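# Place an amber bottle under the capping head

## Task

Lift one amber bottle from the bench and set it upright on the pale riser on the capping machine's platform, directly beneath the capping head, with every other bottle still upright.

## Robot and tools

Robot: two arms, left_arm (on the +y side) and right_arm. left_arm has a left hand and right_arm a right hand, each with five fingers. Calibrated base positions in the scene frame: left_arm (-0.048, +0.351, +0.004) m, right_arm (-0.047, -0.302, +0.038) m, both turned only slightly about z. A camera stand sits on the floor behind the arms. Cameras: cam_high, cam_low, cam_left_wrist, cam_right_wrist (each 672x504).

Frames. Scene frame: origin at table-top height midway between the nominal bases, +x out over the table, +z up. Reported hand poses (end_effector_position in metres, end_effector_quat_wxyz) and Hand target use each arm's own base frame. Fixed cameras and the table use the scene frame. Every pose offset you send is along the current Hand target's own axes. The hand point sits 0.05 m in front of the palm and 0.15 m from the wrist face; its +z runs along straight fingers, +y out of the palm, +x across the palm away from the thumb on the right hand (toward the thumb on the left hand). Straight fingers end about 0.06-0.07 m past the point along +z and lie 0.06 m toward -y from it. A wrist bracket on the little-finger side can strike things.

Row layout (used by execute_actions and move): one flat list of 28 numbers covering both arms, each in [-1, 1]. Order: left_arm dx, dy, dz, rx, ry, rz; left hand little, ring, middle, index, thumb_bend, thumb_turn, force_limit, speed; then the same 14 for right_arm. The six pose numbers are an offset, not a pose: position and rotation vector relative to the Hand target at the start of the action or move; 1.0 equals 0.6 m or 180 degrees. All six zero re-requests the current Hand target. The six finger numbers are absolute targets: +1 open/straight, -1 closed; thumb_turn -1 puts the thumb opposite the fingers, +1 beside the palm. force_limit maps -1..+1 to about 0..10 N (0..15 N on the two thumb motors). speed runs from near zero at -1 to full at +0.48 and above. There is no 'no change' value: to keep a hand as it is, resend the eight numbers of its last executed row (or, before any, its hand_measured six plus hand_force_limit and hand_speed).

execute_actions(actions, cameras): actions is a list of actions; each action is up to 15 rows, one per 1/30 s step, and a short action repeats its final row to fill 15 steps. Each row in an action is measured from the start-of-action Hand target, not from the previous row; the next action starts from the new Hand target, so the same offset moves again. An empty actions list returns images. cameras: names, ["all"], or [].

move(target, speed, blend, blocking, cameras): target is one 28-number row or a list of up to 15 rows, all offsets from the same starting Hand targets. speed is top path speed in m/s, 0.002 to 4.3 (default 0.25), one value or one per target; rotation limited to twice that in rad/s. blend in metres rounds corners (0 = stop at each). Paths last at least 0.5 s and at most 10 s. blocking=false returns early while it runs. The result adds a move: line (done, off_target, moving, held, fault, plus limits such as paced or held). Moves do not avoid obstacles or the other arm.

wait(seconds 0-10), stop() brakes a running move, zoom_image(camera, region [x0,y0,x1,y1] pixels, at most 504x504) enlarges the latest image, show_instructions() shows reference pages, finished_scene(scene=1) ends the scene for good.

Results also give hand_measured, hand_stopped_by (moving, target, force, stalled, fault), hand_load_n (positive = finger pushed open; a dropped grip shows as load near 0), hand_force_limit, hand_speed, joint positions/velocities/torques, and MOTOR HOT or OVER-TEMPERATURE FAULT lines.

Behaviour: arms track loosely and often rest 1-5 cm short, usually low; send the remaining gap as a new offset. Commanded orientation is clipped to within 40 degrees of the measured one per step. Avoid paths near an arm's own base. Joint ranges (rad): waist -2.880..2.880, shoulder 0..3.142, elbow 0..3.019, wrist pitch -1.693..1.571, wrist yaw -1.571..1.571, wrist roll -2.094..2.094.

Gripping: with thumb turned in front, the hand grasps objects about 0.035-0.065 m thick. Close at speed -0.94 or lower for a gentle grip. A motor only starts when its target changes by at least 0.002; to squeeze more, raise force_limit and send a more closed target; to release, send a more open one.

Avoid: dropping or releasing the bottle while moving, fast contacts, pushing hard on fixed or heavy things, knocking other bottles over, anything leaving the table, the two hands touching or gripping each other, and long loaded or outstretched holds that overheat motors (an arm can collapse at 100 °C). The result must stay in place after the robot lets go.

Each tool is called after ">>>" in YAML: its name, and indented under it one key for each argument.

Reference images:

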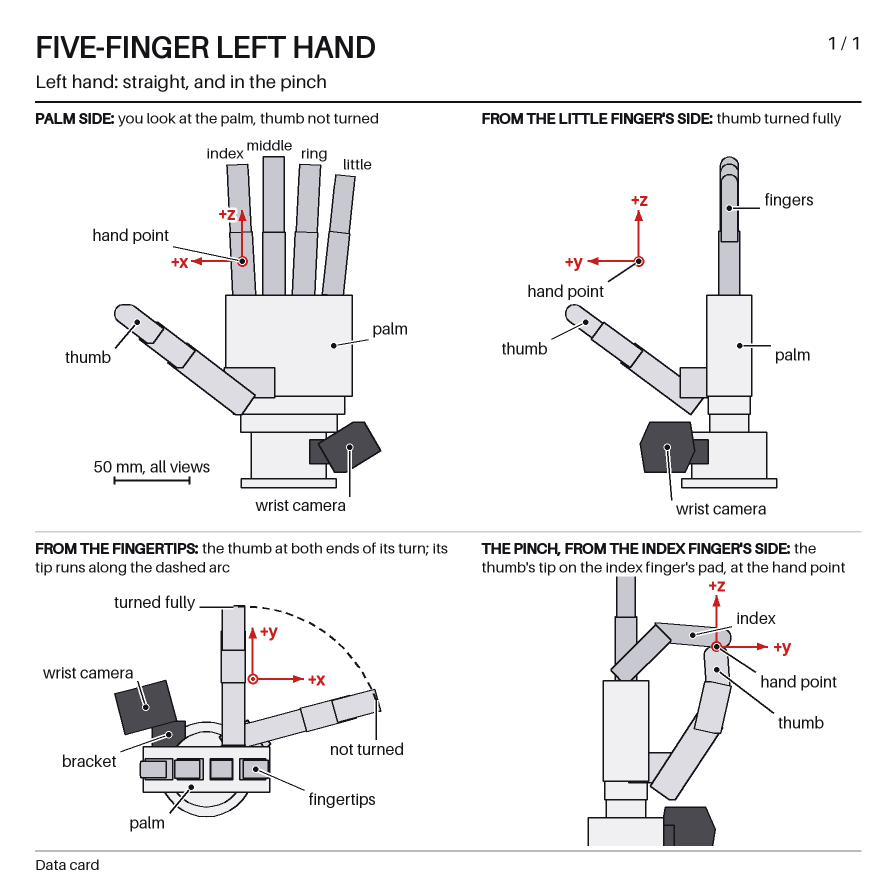

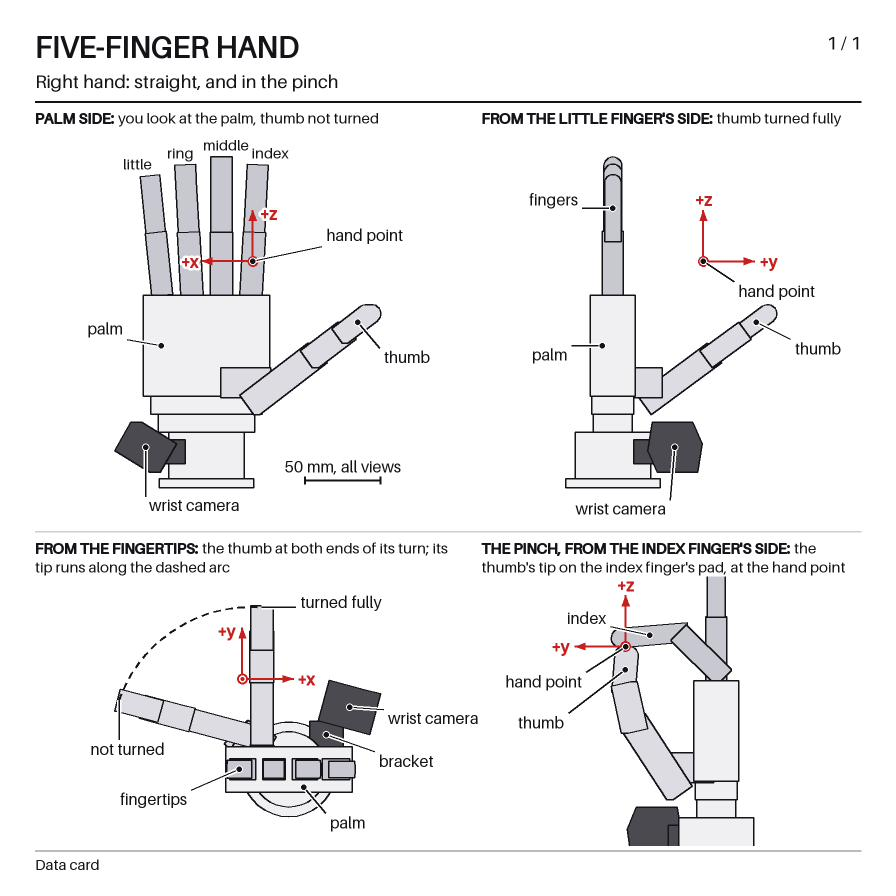

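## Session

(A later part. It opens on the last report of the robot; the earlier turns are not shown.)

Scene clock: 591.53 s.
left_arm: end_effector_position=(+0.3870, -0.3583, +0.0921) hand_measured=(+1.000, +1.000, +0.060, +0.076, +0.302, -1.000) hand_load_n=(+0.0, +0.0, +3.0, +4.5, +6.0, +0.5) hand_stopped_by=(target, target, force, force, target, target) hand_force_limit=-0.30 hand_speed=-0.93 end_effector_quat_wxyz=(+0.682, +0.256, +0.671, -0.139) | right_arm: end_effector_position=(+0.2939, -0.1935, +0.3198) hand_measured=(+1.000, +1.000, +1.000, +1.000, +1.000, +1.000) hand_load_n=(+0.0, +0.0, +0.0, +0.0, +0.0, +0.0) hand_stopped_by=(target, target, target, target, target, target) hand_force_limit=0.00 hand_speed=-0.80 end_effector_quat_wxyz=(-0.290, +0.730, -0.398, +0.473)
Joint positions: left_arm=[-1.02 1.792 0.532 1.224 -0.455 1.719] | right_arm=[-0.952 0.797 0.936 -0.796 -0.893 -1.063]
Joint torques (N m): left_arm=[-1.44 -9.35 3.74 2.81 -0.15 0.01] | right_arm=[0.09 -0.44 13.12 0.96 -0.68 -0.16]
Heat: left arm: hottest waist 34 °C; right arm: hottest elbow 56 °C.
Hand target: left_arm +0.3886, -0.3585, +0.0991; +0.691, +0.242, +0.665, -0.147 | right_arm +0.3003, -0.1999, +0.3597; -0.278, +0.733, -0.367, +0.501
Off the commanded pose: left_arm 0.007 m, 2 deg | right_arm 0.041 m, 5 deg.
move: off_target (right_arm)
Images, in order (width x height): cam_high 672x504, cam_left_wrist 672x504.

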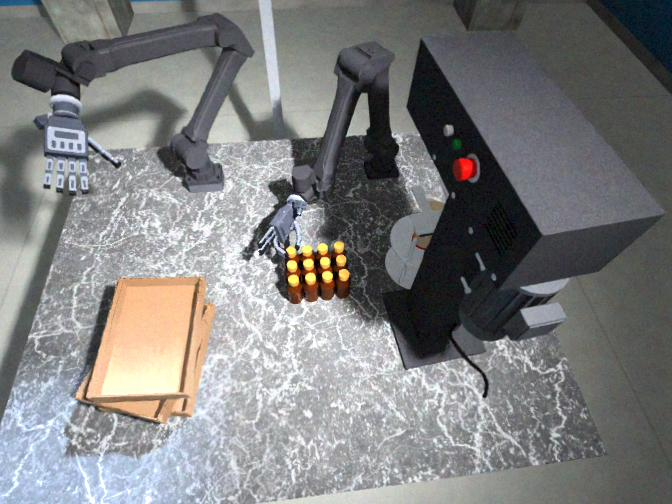

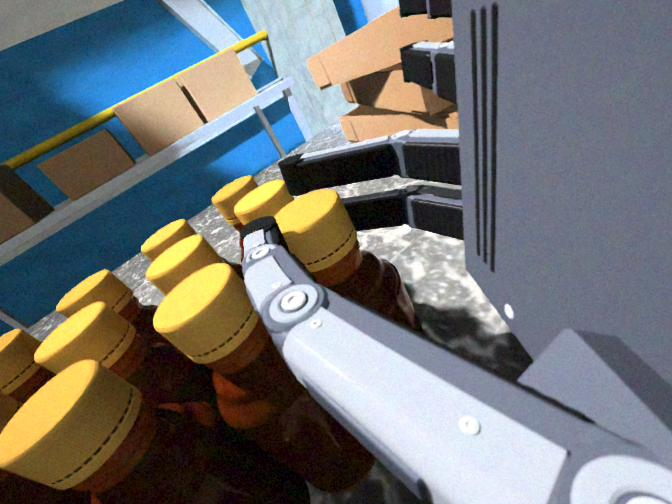

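>>> move:
  target:
    - [-0.033,0.0046,0,0,0,0,1,1,-0.35,-0.35,0.3,-1,-0.3,-0.93,0,0,0,0,0,0,1,1,1,1,1,1,0,-0.8]
    - [-0.2075,-0.0382,0,0,0,0,1,1,-0.35,-0.35,0.3,-1,-0.3,-0.93,0,0,0,0,0,0,1,1,1,1,1,1,0,-0.8]
  cameras: ["all"]
  speed: 0.06
  blend: 0.01

>>> zoom_image:
  camera: "cam_low"
  region: [200, 170, 340, 300]

Scene clock: 600.83 s.
left_arm: end_effector_position=(+0.3567, -0.3735, +0.1672) hand_measured=(+1.000, +1.000, +0.060, +0.076, +0.302, -1.000) hand_load_n=(+0.0, +0.0, +3.5, +3.0, +4.5, +1.5) hand_stopped_by=(target, target, force, force, target, target) hand_force_limit=-0.30 hand_speed=-0.93 end_effector_quat_wxyz=(+0.660, +0.275, +0.688, -0.123) | right_arm: end_effector_position=(+0.2939, -0.1935, +0.3198) hand_measured=(+1.000, +1.000, +1.000, +1.000, +1.000, +1.000) hand_load_n=(+0.0, +0.0, -0.5, +0.0, +0.0, +0.0) hand_stopped_by=(target, target, target, target, target, target) hand_force_limit=0.00 hand_speed=-0.80 end_effector_quat_wxyz=(-0.290, +0.730, -0.398, +0.473)
Joint positions: left_arm=[-1.113 1.476 0.571 0.789 -0.544 1.706] | right_arm=[-0.952 0.797 0.936 -0.796 -0.893 -1.063]
Joint torques (N m): left_arm=[-2.08 -10.52 11.14 1.78 -0.35 0.13] | right_arm=[-0.09 -0.62 13.12 0.91 -0.69 -0.15]
Heat: left arm: hottest waist 34 °C; right arm: hottest elbow 56 °C.
Hand target: left_arm +0.3675, -0.3924, +0.2192; +0.691, +0.242, +0.665, -0.147 | right_arm +0.3003, -0.1999, +0.3597; -0.278, +0.733, -0.367, +0.501
Off the commanded pose: left_arm 0.056 m, 7 deg | right_arm 0.041 m, 5 deg.
move: off_target (left_arm, right_arm)

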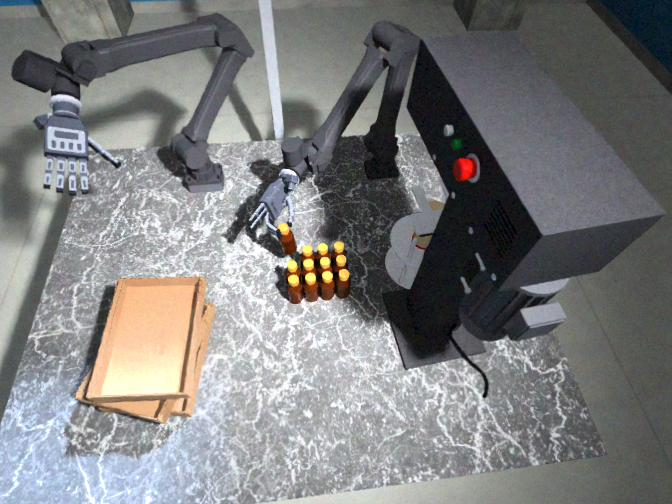

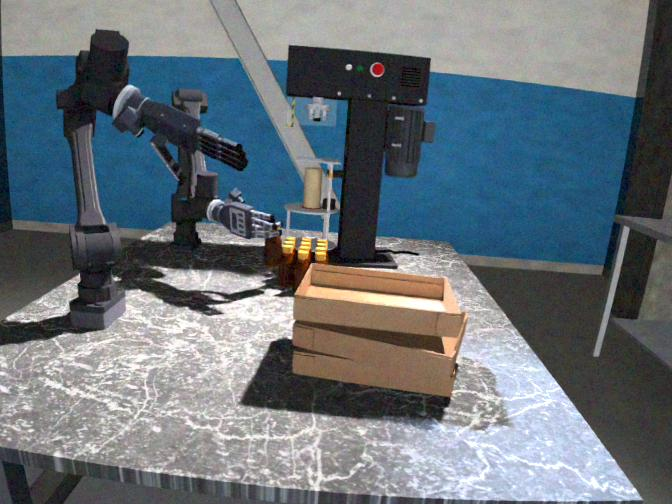

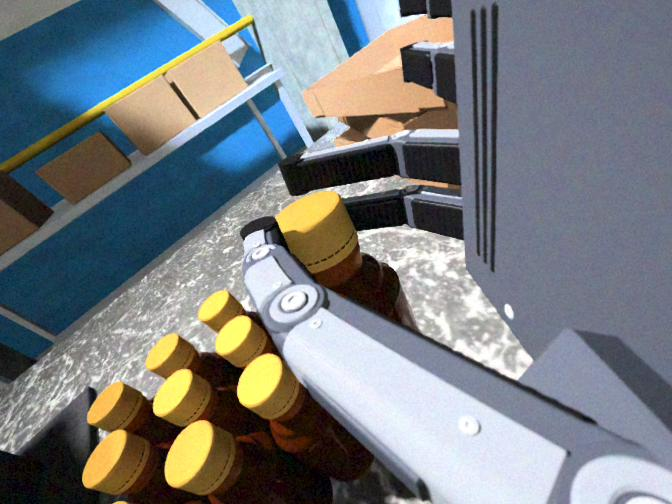

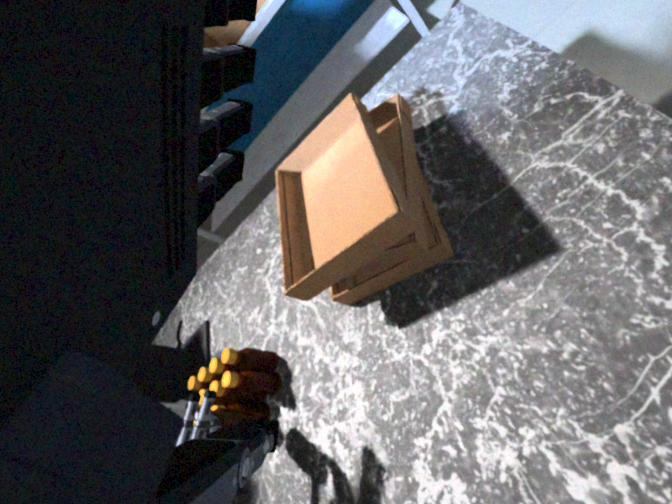

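Scaled by 3.600.

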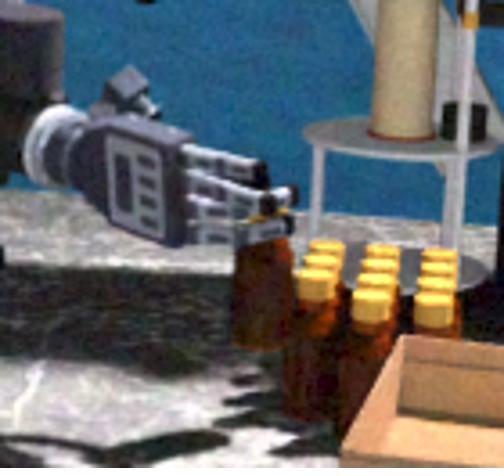

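>>> zoom_image:
  camera: "cam_low"
  region: [275, 70, 365, 220]

>>> zoom_image:
  camera: "cam_high"
  region: [380, 100, 460, 220]

Scaled by 3.360.

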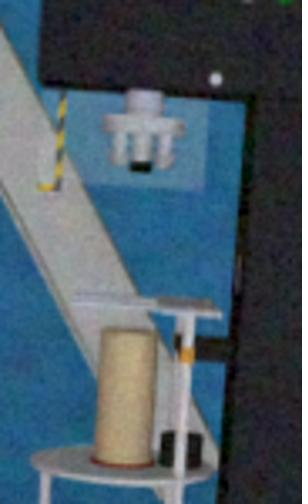

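Scaled by 4.200.

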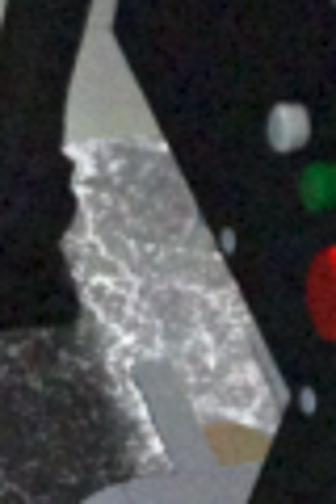

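>>> move:
  target:
    - [-0.1688,-0.0032,-0.0423,0,0,0,1,1,-0.35,-0.35,0.3,-1,-0.3,-0.93,0,0,0,0,0,0,1,1,1,1,1,1,0,-0.8]
    - [-0.3608,0.3067,-0.3542,-0.4138,0.0506,0.0052,1,1,-0.35,-0.35,0.3,-1,-0.3,-0.93,0,0,0,0,0,0,1,1,1,1,1,1,0,-0.8]
  cameras: ["all"]
  speed: 0.15
  blend: 0.03

Scene clock: 738.13 s.
left_arm: end_effector_position=(+0.2695, -0.1554, +0.4384) hand_measured=(+1.000, +1.000, +0.060, +0.076, +0.300, -1.000) hand_load_n=(+0.0, +0.0, +0.0, +0.0, +0.0, +0.0) hand_stopped_by=(target, target, force, force, target, target) hand_force_limit=-0.30 hand_speed=-0.93 end_effector_quat_wxyz=(+0.678, -0.078, +0.704, +0.200) | right_arm: end_effector_position=(+0.2939, -0.1935, +0.3198) hand_measured=(+1.000, +1.000, +1.000, +1.000, +1.000, +1.000) hand_load_n=(+0.0, +0.0, +0.0, +0.0, +0.0, -0.5) hand_stopped_by=(target, target, target, target, target, target) hand_force_limit=0.00 hand_speed=-0.80 end_effector_quat_wxyz=(-0.290, +0.730, -0.398, +0.473)
Joint positions: left_arm=[-1.191 0.952 0.876 0.203 -1.587 1.874] | right_arm=[-0.952 0.797 0.936 -0.796 -0.893 -1.063]
Joint torques (N m): left_arm=[-1.2 -4.84 10.99 0.61 -0.18 0.27] | right_arm=[-0.26 -0.62 13.07 0.91 -0.69 -0.16]
Heat: left arm: hottest elbow 41 °C; right arm: hottest elbow 58 °C.
Hand target: left_arm +0.2680, -0.1508, +0.4593; +0.647, -0.210, +0.665, +0.308 | right_arm +0.3003, -0.1999, +0.3597; -0.278, +0.733, -0.367, +0.501
Off the commanded pose: left_arm 0.021 m, 20 deg | right_arm 0.041 m, 5 deg.
joint sent to its limit (left arm) — joint 5 (wrist yaw), lower limit. The joint targets are off in position and orientation.
move: off_target (left_arm, right_arm)

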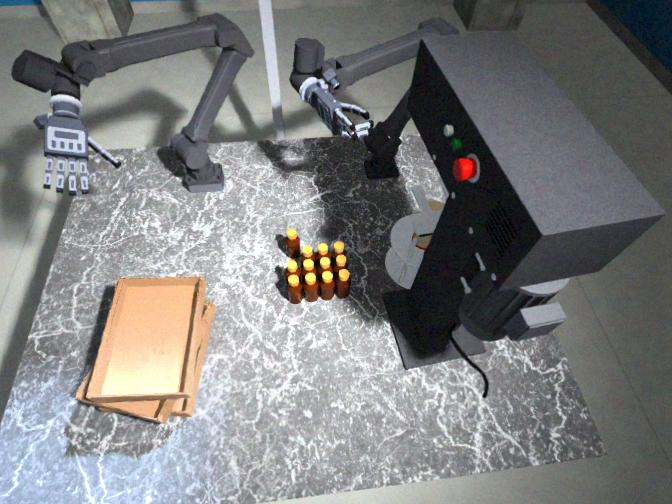

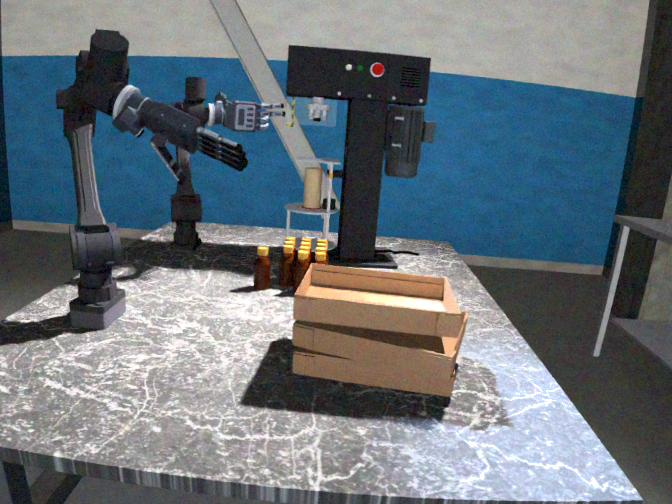

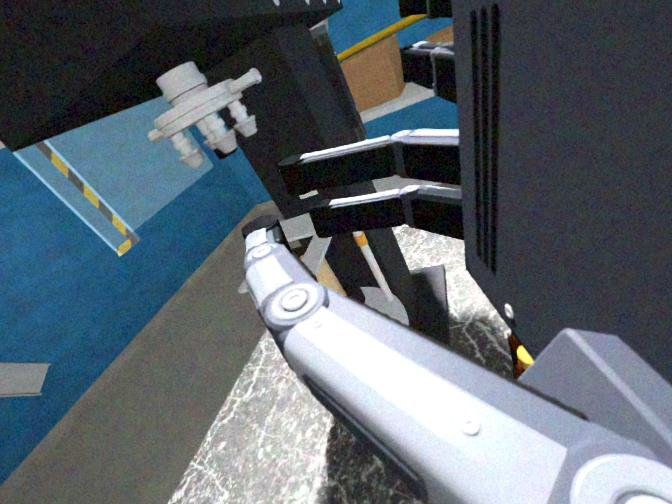

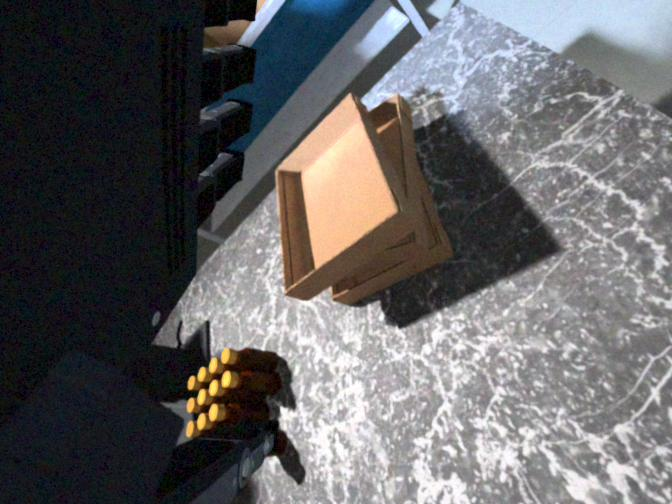

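>>> zoom_image:
  camera: "cam_low"
  region: [235, 230, 335, 305]

>>> zoom_image:
  camera: "cam_high"
  region: [260, 210, 360, 310]

>>> zoom_image:
  camera: "cam_left_wrist"
  region: [0, 0, 504, 378]

Scaled by 5.040.

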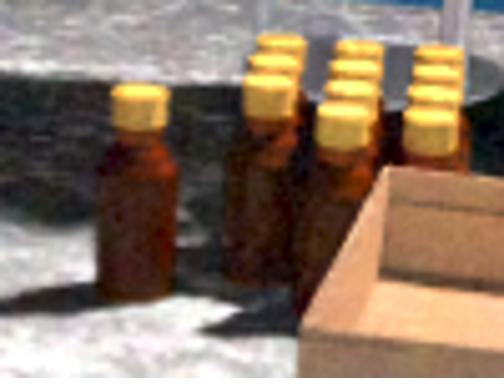

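Scaled by 5.040.

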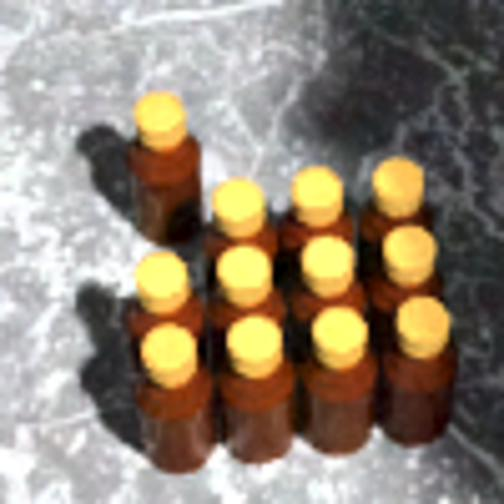

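Scaled by 1.000.

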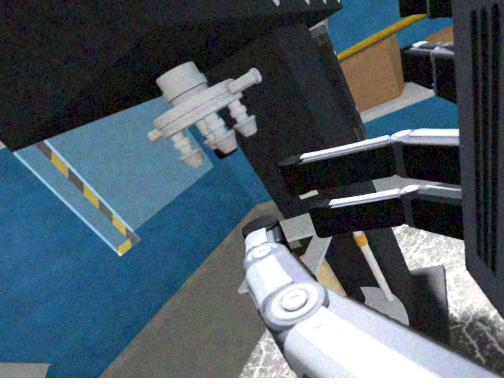

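>>> move:
  target: [0.3342,-0.4197,-0.3008,0.4181,0.0333,-0.1142,1,1,0.8,0.8,0.5,-1,0,-0.2,0,0,0,0,0,0,1,1,1,1,1,1,0,-0.8]
  cameras: ["cam_high","cam_low","cam_left_wrist"]
  speed: 0.25

>>> zoom_image:
  camera: "cam_high"
  region: [220, 190, 340, 310]

Scene clock: 806.73 s.
left_arm: end_effector_position=(+0.2874, -0.4311, +0.2085) hand_measured=(+1.000, +1.000, +0.800, +0.800, +0.500, -1.000) hand_load_n=(+0.0, +0.0, +0.0, +0.0, +0.0, +0.0) hand_stopped_by=(target, target, target, target, target, target) hand_force_limit=0.00 hand_speed=-0.20 end_effector_quat_wxyz=(+0.641, +0.125, +0.709, -0.267) | right_arm: end_effector_position=(+0.2939, -0.1935, +0.3198) hand_measured=(+1.000, +1.000, +1.000, +1.000, +1.000, +1.000) hand_load_n=(+0.0, +0.0, +0.0, +0.0, +0.0, +0.0) hand_stopped_by=(target, target, target, target, target, target) hand_force_limit=0.00 hand_speed=-0.80 end_effector_quat_wxyz=(-0.290, +0.730, -0.398, +0.473)
Joint positions: left_arm=[-1.313 1.397 0.674 0.675 -0.744 1.318] | right_arm=[-0.952 0.797 0.936 -0.796 -0.893 -1.063]
Joint torques (N m): left_arm=[-1.14 -8.53 7.16 2.65 -0.12 0] | right_arm=[0.03 -0.56 13.11 0.94 -0.69 -0.15]
Heat: left arm: hottest elbow 44 °C; right arm: hottest elbow 58 °C.
Hand target: left_arm +0.2918, -0.4318, +0.2211; +0.648, +0.104, +0.700, -0.282 | right_arm +0.3003, -0.1999, +0.3597; -0.278, +0.733, -0.367, +0.501
Off the commanded pose: left_arm 0.013 m, 3 deg | right_arm 0.041 m, 5 deg.
move: off_target (left_arm, right_arm)
Images, in order (width x height): cam_high 672x504, cam_low 672x504, cam_left_wrist 672x504.

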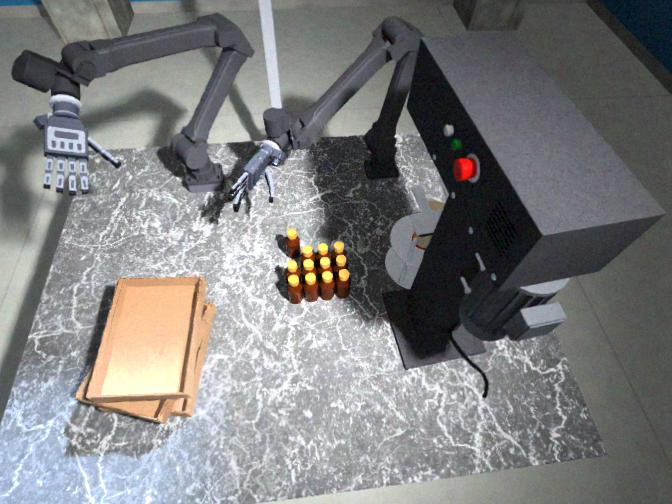

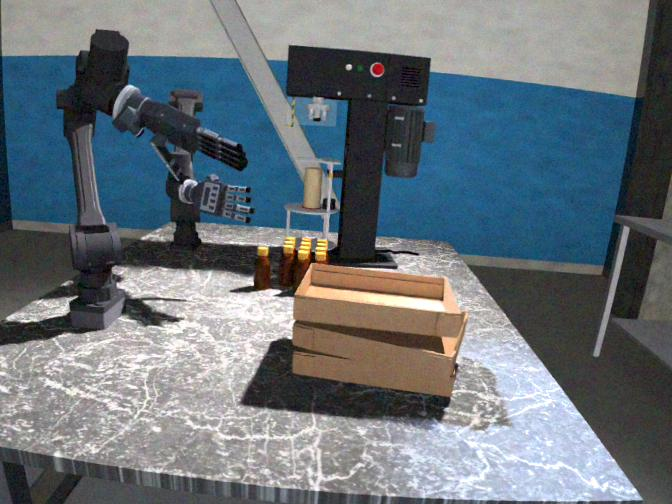

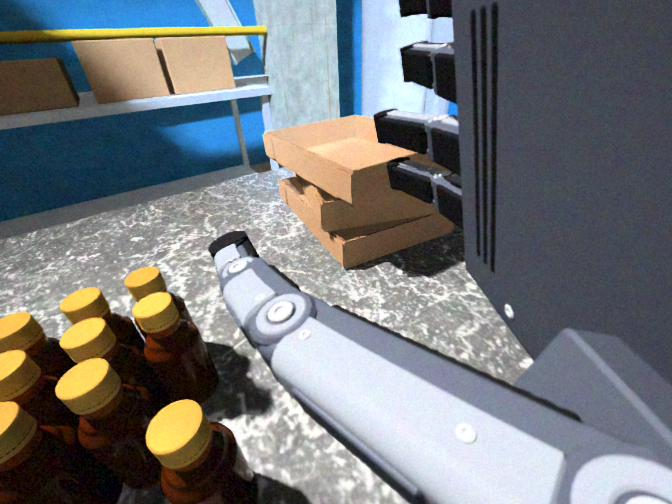

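Scaled by 4.200.

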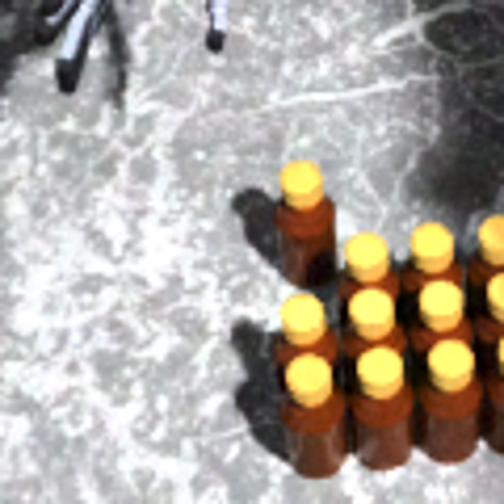

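>>> move:
  target: [0.2482,0.0845,-0.0147,0,0,0,1,1,0.8,0.8,0.5,-1,0,-0.2,0,0,0,0,0,0,1,1,1,1,1,1,0,-0.8]
  cameras: ["cam_high","cam_low","cam_left_wrist"]
  speed: 0.15

>>> zoom_image:
  camera: "cam_high"
  region: [220, 190, 340, 310]

>>> zoom_image:
  camera: "cam_low"
  region: [180, 200, 320, 310]

Scene clock: 817.27 s.
left_arm: end_effector_position=(+0.2833, -0.4182, +0.0530) hand_measured=(+1.000, +1.000, +0.800, +0.800, +0.500, -1.000) hand_load_n=(+0.0, +0.0, +0.0, +0.0, +0.0, +0.0) hand_stopped_by=(target, target, target, target, target, target) hand_force_limit=0.00 hand_speed=-0.20 end_effector_quat_wxyz=(+0.640, +0.124, +0.708, -0.271) | right_arm: end_effector_position=(+0.2939, -0.1935, +0.3198) hand_measured=(+1.000, +1.000, +1.000, +1.000, +1.000, +1.000) hand_load_n=(-0.5, +0.0, +0.0, +0.0, +0.0, +0.0) hand_stopped_by=(target, target, target, target, target, target) hand_force_limit=0.00 hand_speed=-0.80 end_effector_quat_wxyz=(-0.290, +0.730, -0.398, +0.473)
Joint positions: left_arm=[-1.313 1.854 0.554 1.253 -0.739 1.312] | right_arm=[-0.952 0.797 0.936 -0.796 -0.893 -1.063]
Joint torques (N m): left_arm=[-1.2 -10.34 3.67 2.66 -0.11 0.04] | right_arm=[0.26 -0.26 13.12 1.03 -0.68 -0.14]
Heat: left arm: hottest elbow 42 °C; right arm: hottest elbow 58 °C.
Hand target: left_arm +0.2897, -0.4183, +0.0642; +0.648, +0.104, +0.700, -0.282 | right_arm +0.3003, -0.1999, +0.3597; -0.278, +0.733, -0.367, +0.501
Off the commanded pose: left_arm 0.013 m, 3 deg | right_arm 0.041 m, 5 deg.
move: off_target (left_arm, right_arm)
Images, in order (width x height): cam_high 672x504, cam_low 672x504, cam_left_wrist 672x504.

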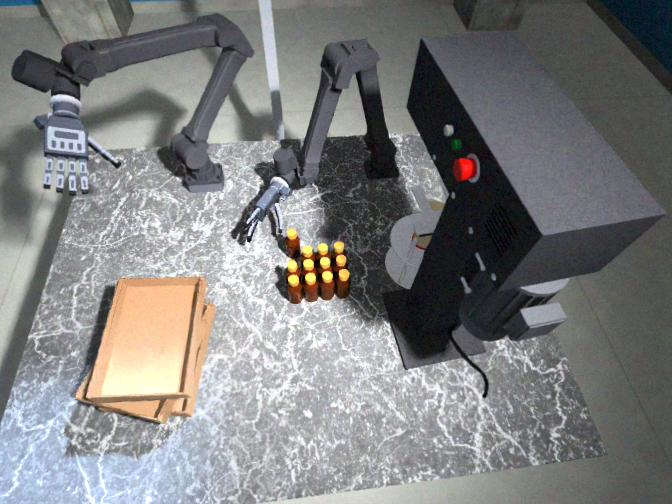

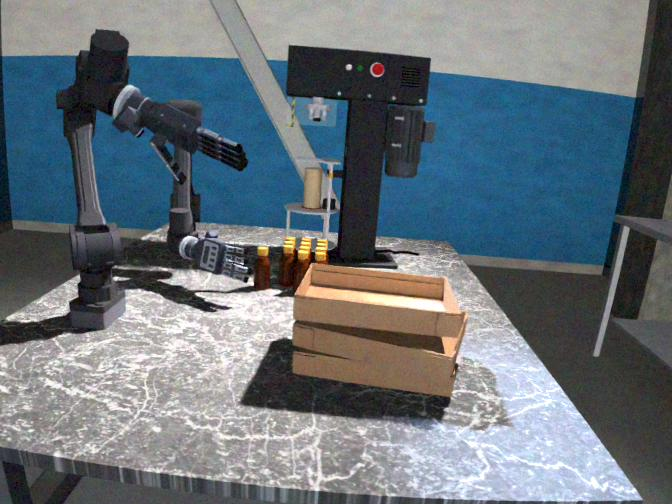

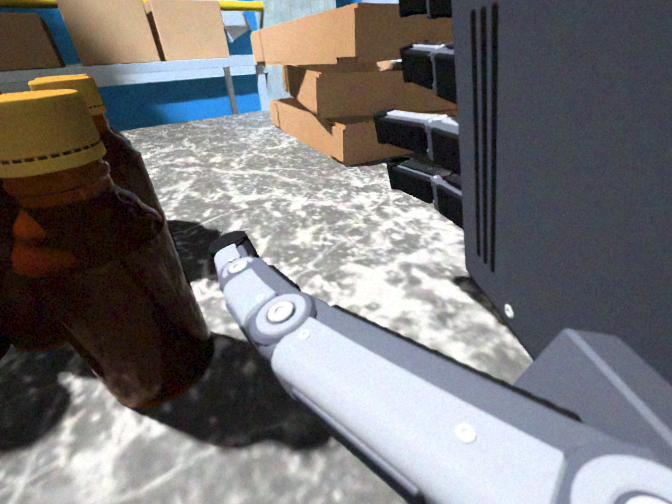

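Scaled by 4.200.

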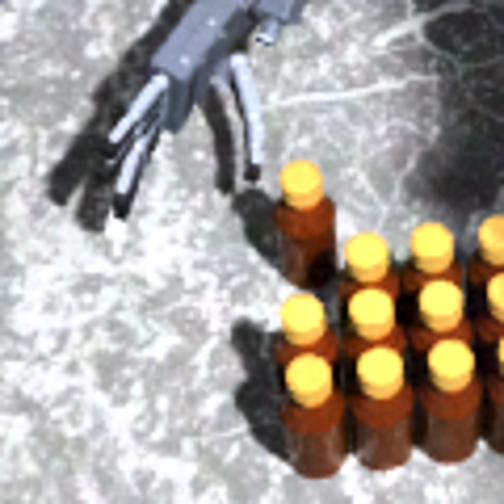

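Scaled by 3.600.

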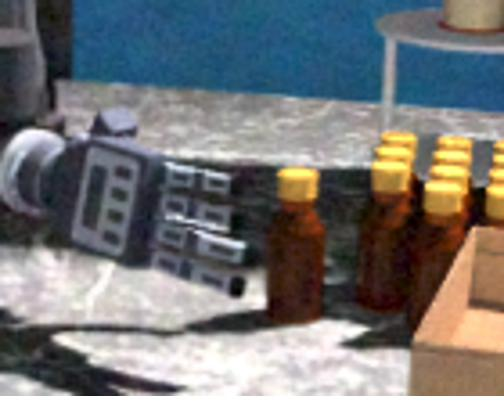

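>>> move:
  target: [0.0,0.075,-0.0025,0,0,0,1,1,0.8,0.8,0.5,-1,0,-0.2,0,0,0,0,0,0,1,1,1,1,1,1,0,-0.8]
  cameras: ["cam_high","cam_left_wrist"]
  speed: 0.08

>>> zoom_image:
  camera: "cam_high"
  region: [220, 190, 340, 310]

Scene clock: 823.43 s.
left_arm: end_effector_position=(+0.3056, -0.3826, +0.0469) hand_measured=(+1.000, +1.000, +0.800, +0.800, +0.500, -1.000) hand_load_n=(+0.0, +0.0, +0.0, +0.0, +0.0, +0.5) hand_stopped_by=(target, target, target, target, target, target) hand_force_limit=0.00 hand_speed=-0.20 end_effector_quat_wxyz=(+0.641, +0.120, +0.706, -0.276) | right_arm: end_effector_position=(+0.2939, -0.1935, +0.3198) hand_measured=(+1.000, +1.000, +1.000, +1.000, +1.000, +1.000) hand_load_n=(+0.0, +0.0, +0.0, +0.0, +0.0, +0.0) hand_stopped_by=(target, target, target, target, target, target) hand_force_limit=0.00 hand_speed=-0.80 end_effector_quat_wxyz=(-0.290, +0.730, -0.398, +0.473)
Joint positions: left_arm=[-1.223 1.861 0.479 1.348 -0.648 1.312] | right_arm=[-0.952 0.797 0.936 -0.796 -0.893 -1.063]
Joint torques (N m): left_arm=[-1.2 -8.94 2.85 2.69 -0.11 0.05] | right_arm=[-0.15 -0.38 13.15 0.88 -0.67 -0.16]
Heat: left arm: hottest elbow 41 °C; right arm: hottest elbow 59 °C.
Hand target: left_arm +0.3115, -0.3806, +0.0525; +0.648, +0.104, +0.700, -0.282 | right_arm +0.3003, -0.1999, +0.3597; -0.278, +0.733, -0.367, +0.501
Off the commanded pose: left_arm 0.008 m, 2 deg | right_arm 0.041 m, 5 deg.
move: off_target (right_arm)
Images, in order (width x height): cam_high 672x504, cam_left_wrist 672x504.

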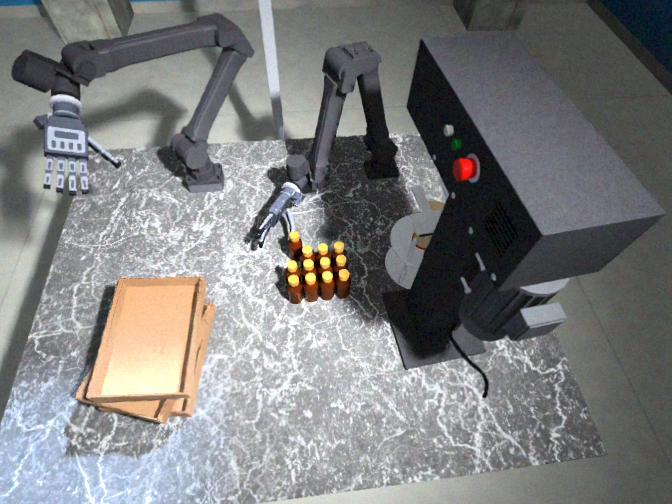

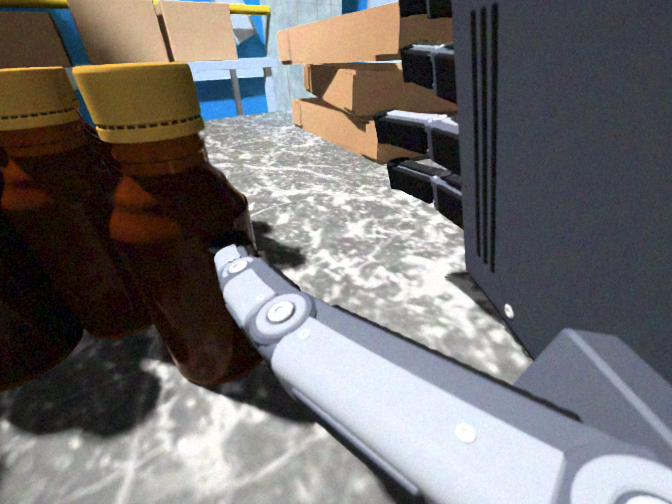

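Scaled by 4.200.

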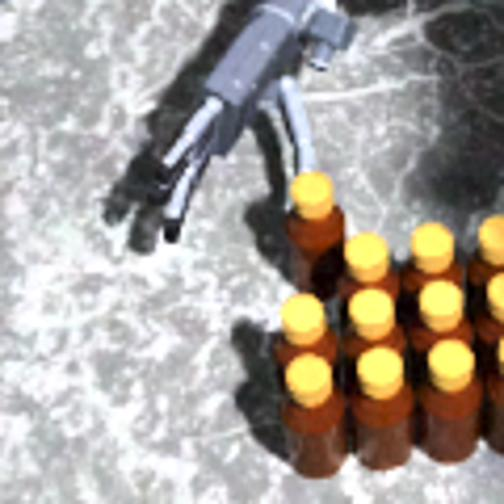

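>>> move:
  target: [0.0,0.0743,-0.0017,0,0,0,1,1,0.8,0.8,0.5,-1,0,-0.2,0,0,0,0,0,0,1,1,1,1,1,1,0,-0.8]
  cameras: ["cam_high","cam_low","cam_left_wrist"]
  speed: 0.05

>>> zoom_image:
  camera: "cam_high"
  region: [220, 190, 340, 310]

>>> zoom_image:
  camera: "cam_low"
  region: [180, 200, 320, 310]

Scene clock: 841.80 s.
left_arm: end_effector_position=(+0.3319, -0.3420, +0.0348) hand_measured=(+1.000, +1.000, +0.800, +0.800, +0.500, -1.000) hand_load_n=(+0.0, +0.0, +0.0, -0.5, +0.0, +0.0) hand_stopped_by=(target, target, target, target, target, target) hand_force_limit=0.00 hand_speed=-0.20 end_effector_quat_wxyz=(+0.641, +0.114, +0.708, -0.273) | right_arm: end_effector_position=(+0.2939, -0.1935, +0.3198) hand_measured=(+1.000, +1.000, +1.000, +1.000, +1.000, +1.000) hand_load_n=(+0.0, +0.0, +0.0, +0.0, +0.0, +0.0) hand_stopped_by=(target, target, target, target, target, target) hand_force_limit=0.00 hand_speed=-0.80 end_effector_quat_wxyz=(-0.290, +0.730, -0.398, +0.473)
Joint positions: left_arm=[-1.105 1.896 0.416 1.447 -0.543 1.312] | right_arm=[-0.952 0.797 0.936 -0.796 -0.893 -1.063]
Joint torques (N m): left_arm=[-1.38 -8.7 2.18 2.77 -0.11 0.05] | right_arm=[0.03 -0.79 13.11 0.92 -0.7 -0.17]
Heat: left arm: hottest elbow 38 °C; right arm: hottest elbow 59 °C.
Hand target: left_arm +0.3334, -0.3436, +0.0409; +0.648, +0.104, +0.700, -0.282 | right_arm +0.3003, -0.1999, +0.3597; -0.278, +0.733, -0.367, +0.501
Off the commanded pose: left_arm 0.006 m, 2 deg | right_arm 0.041 m, 5 deg.
move: off_target (right_arm)
Images, in order (width x height): cam_high 672x504, cam_low 672x504, cam_left_wrist 672x504.

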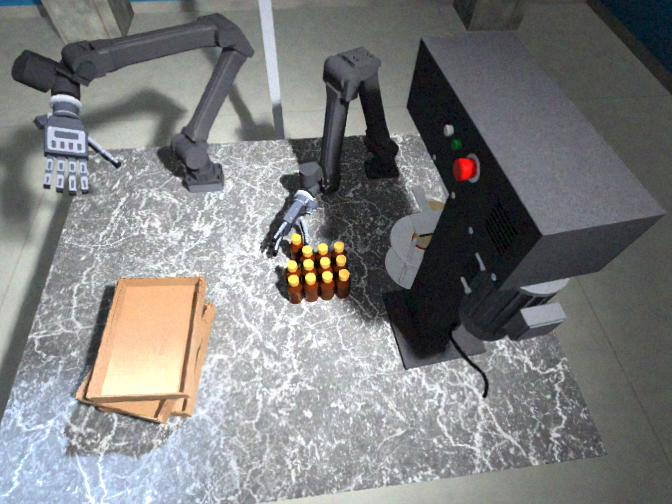

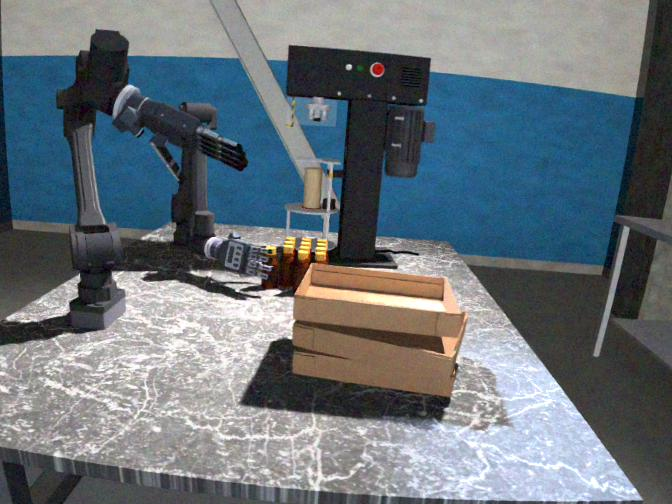

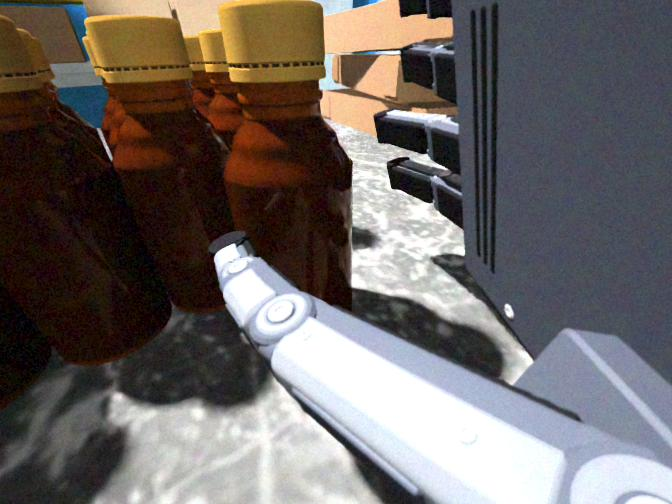

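Scaled by 4.200.

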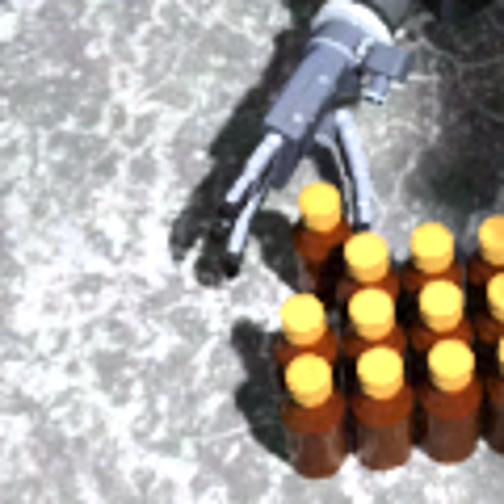

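Scaled by 3.600.

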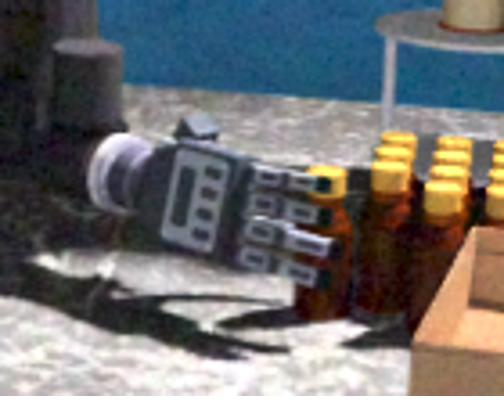

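>>> move:
  target: [-0.0097,-0.0027,-0.0067,0,0,0,1,1,0.8,0.8,0.5,-1,0,-0.2,0,0,0,0,0,0,1,1,1,1,1,1,0,-0.8]
  cameras: ["cam_high","cam_low","cam_left_wrist"]
  speed: 0.05

>>> zoom_image:
  camera: "cam_high"
  region: [220, 190, 340, 310]

>>> zoom_image:
  camera: "cam_low"
  region: [180, 200, 320, 310]

Scene clock: 878.90 s.
left_arm: end_effector_position=(+0.3299, -0.3375, +0.0322) hand_measured=(+1.000, +1.000, +0.800, +0.800, +0.500, -1.000) hand_load_n=(+0.0, +0.0, +0.0, +0.0, +0.0, +0.0) hand_stopped_by=(target, target, target, target, target, target) hand_force_limit=0.00 hand_speed=-0.20 end_effector_quat_wxyz=(+0.639, +0.116, +0.711, -0.269) | right_arm: end_effector_position=(+0.2939, -0.1935, +0.3198) hand_measured=(+1.000, +1.000, +1.000, +1.000, +1.000, +1.000) hand_load_n=(+0.0, +0.0, +0.0, -0.5, +0.0, +0.0) hand_stopped_by=(target, target, target, target, target, target) hand_force_limit=0.00 hand_speed=-0.80 end_effector_quat_wxyz=(-0.290, +0.730, -0.398, +0.473)
Joint positions: left_arm=[-1.105 1.896 0.405 1.447 -0.544 1.312] | right_arm=[-0.952 0.797 0.936 -0.796 -0.893 -1.063]
Joint torques (N m): left_arm=[-1.85 -10.58 2.06 2.15 -0.27 0.05] | right_arm=[0.21 -0.26 13.08 0.95 -0.68 -0.14]
Heat: left arm: hottest elbow 36 °C; right arm: hottest elbow 59 °C.
Hand target: left_arm +0.3300, -0.3415, +0.0470; +0.648, +0.104, +0.700, -0.282 | right_arm +0.3003, -0.1999, +0.3597; -0.278, +0.733, -0.367, +0.501
Off the commanded pose: left_arm 0.015 m, 3 deg | right_arm 0.041 m, 5 deg.
move: off_target (left_arm, right_arm)
Images, in order (width x height): cam_high 672x504, cam_low 672x504, cam_left_wrist 672x504.

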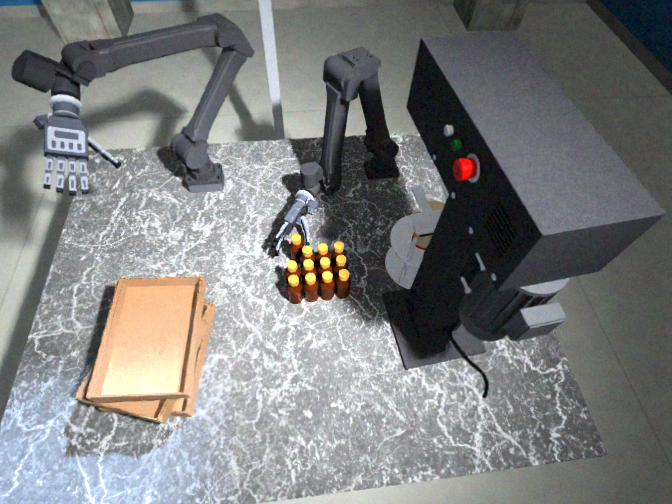

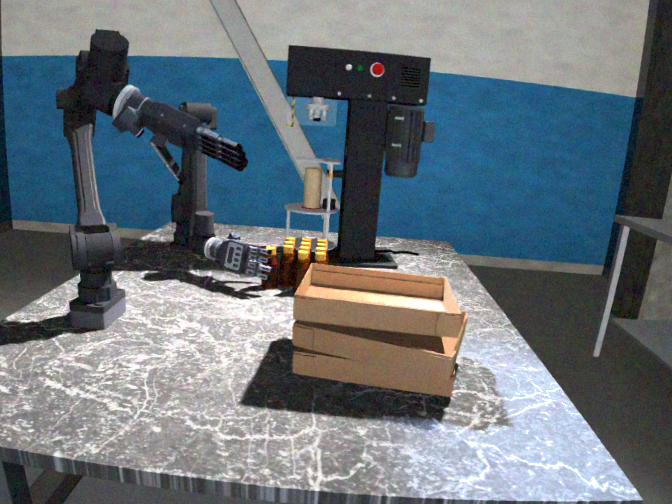

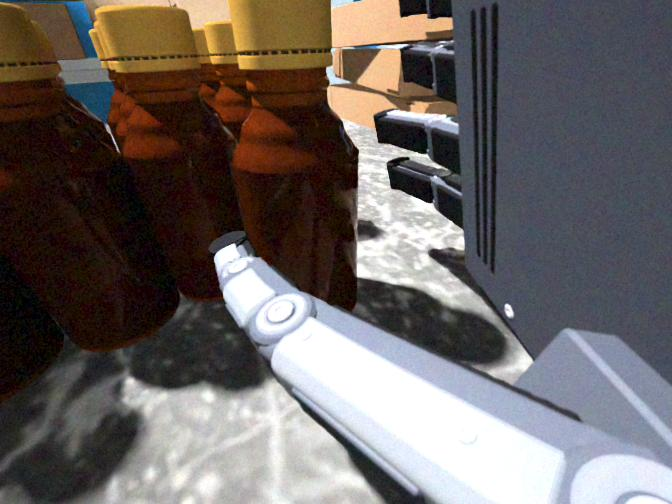

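Scaled by 4.200.

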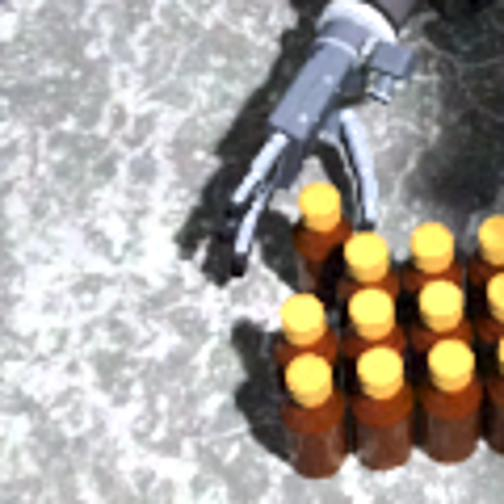

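Scaled by 3.600.

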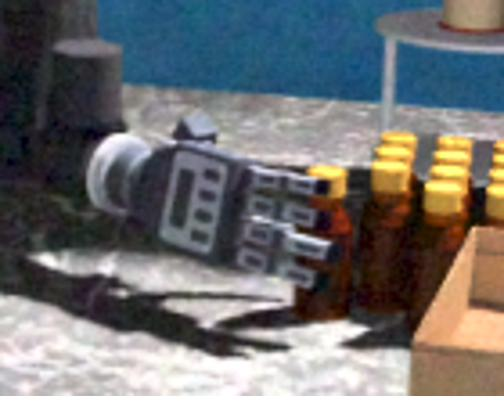

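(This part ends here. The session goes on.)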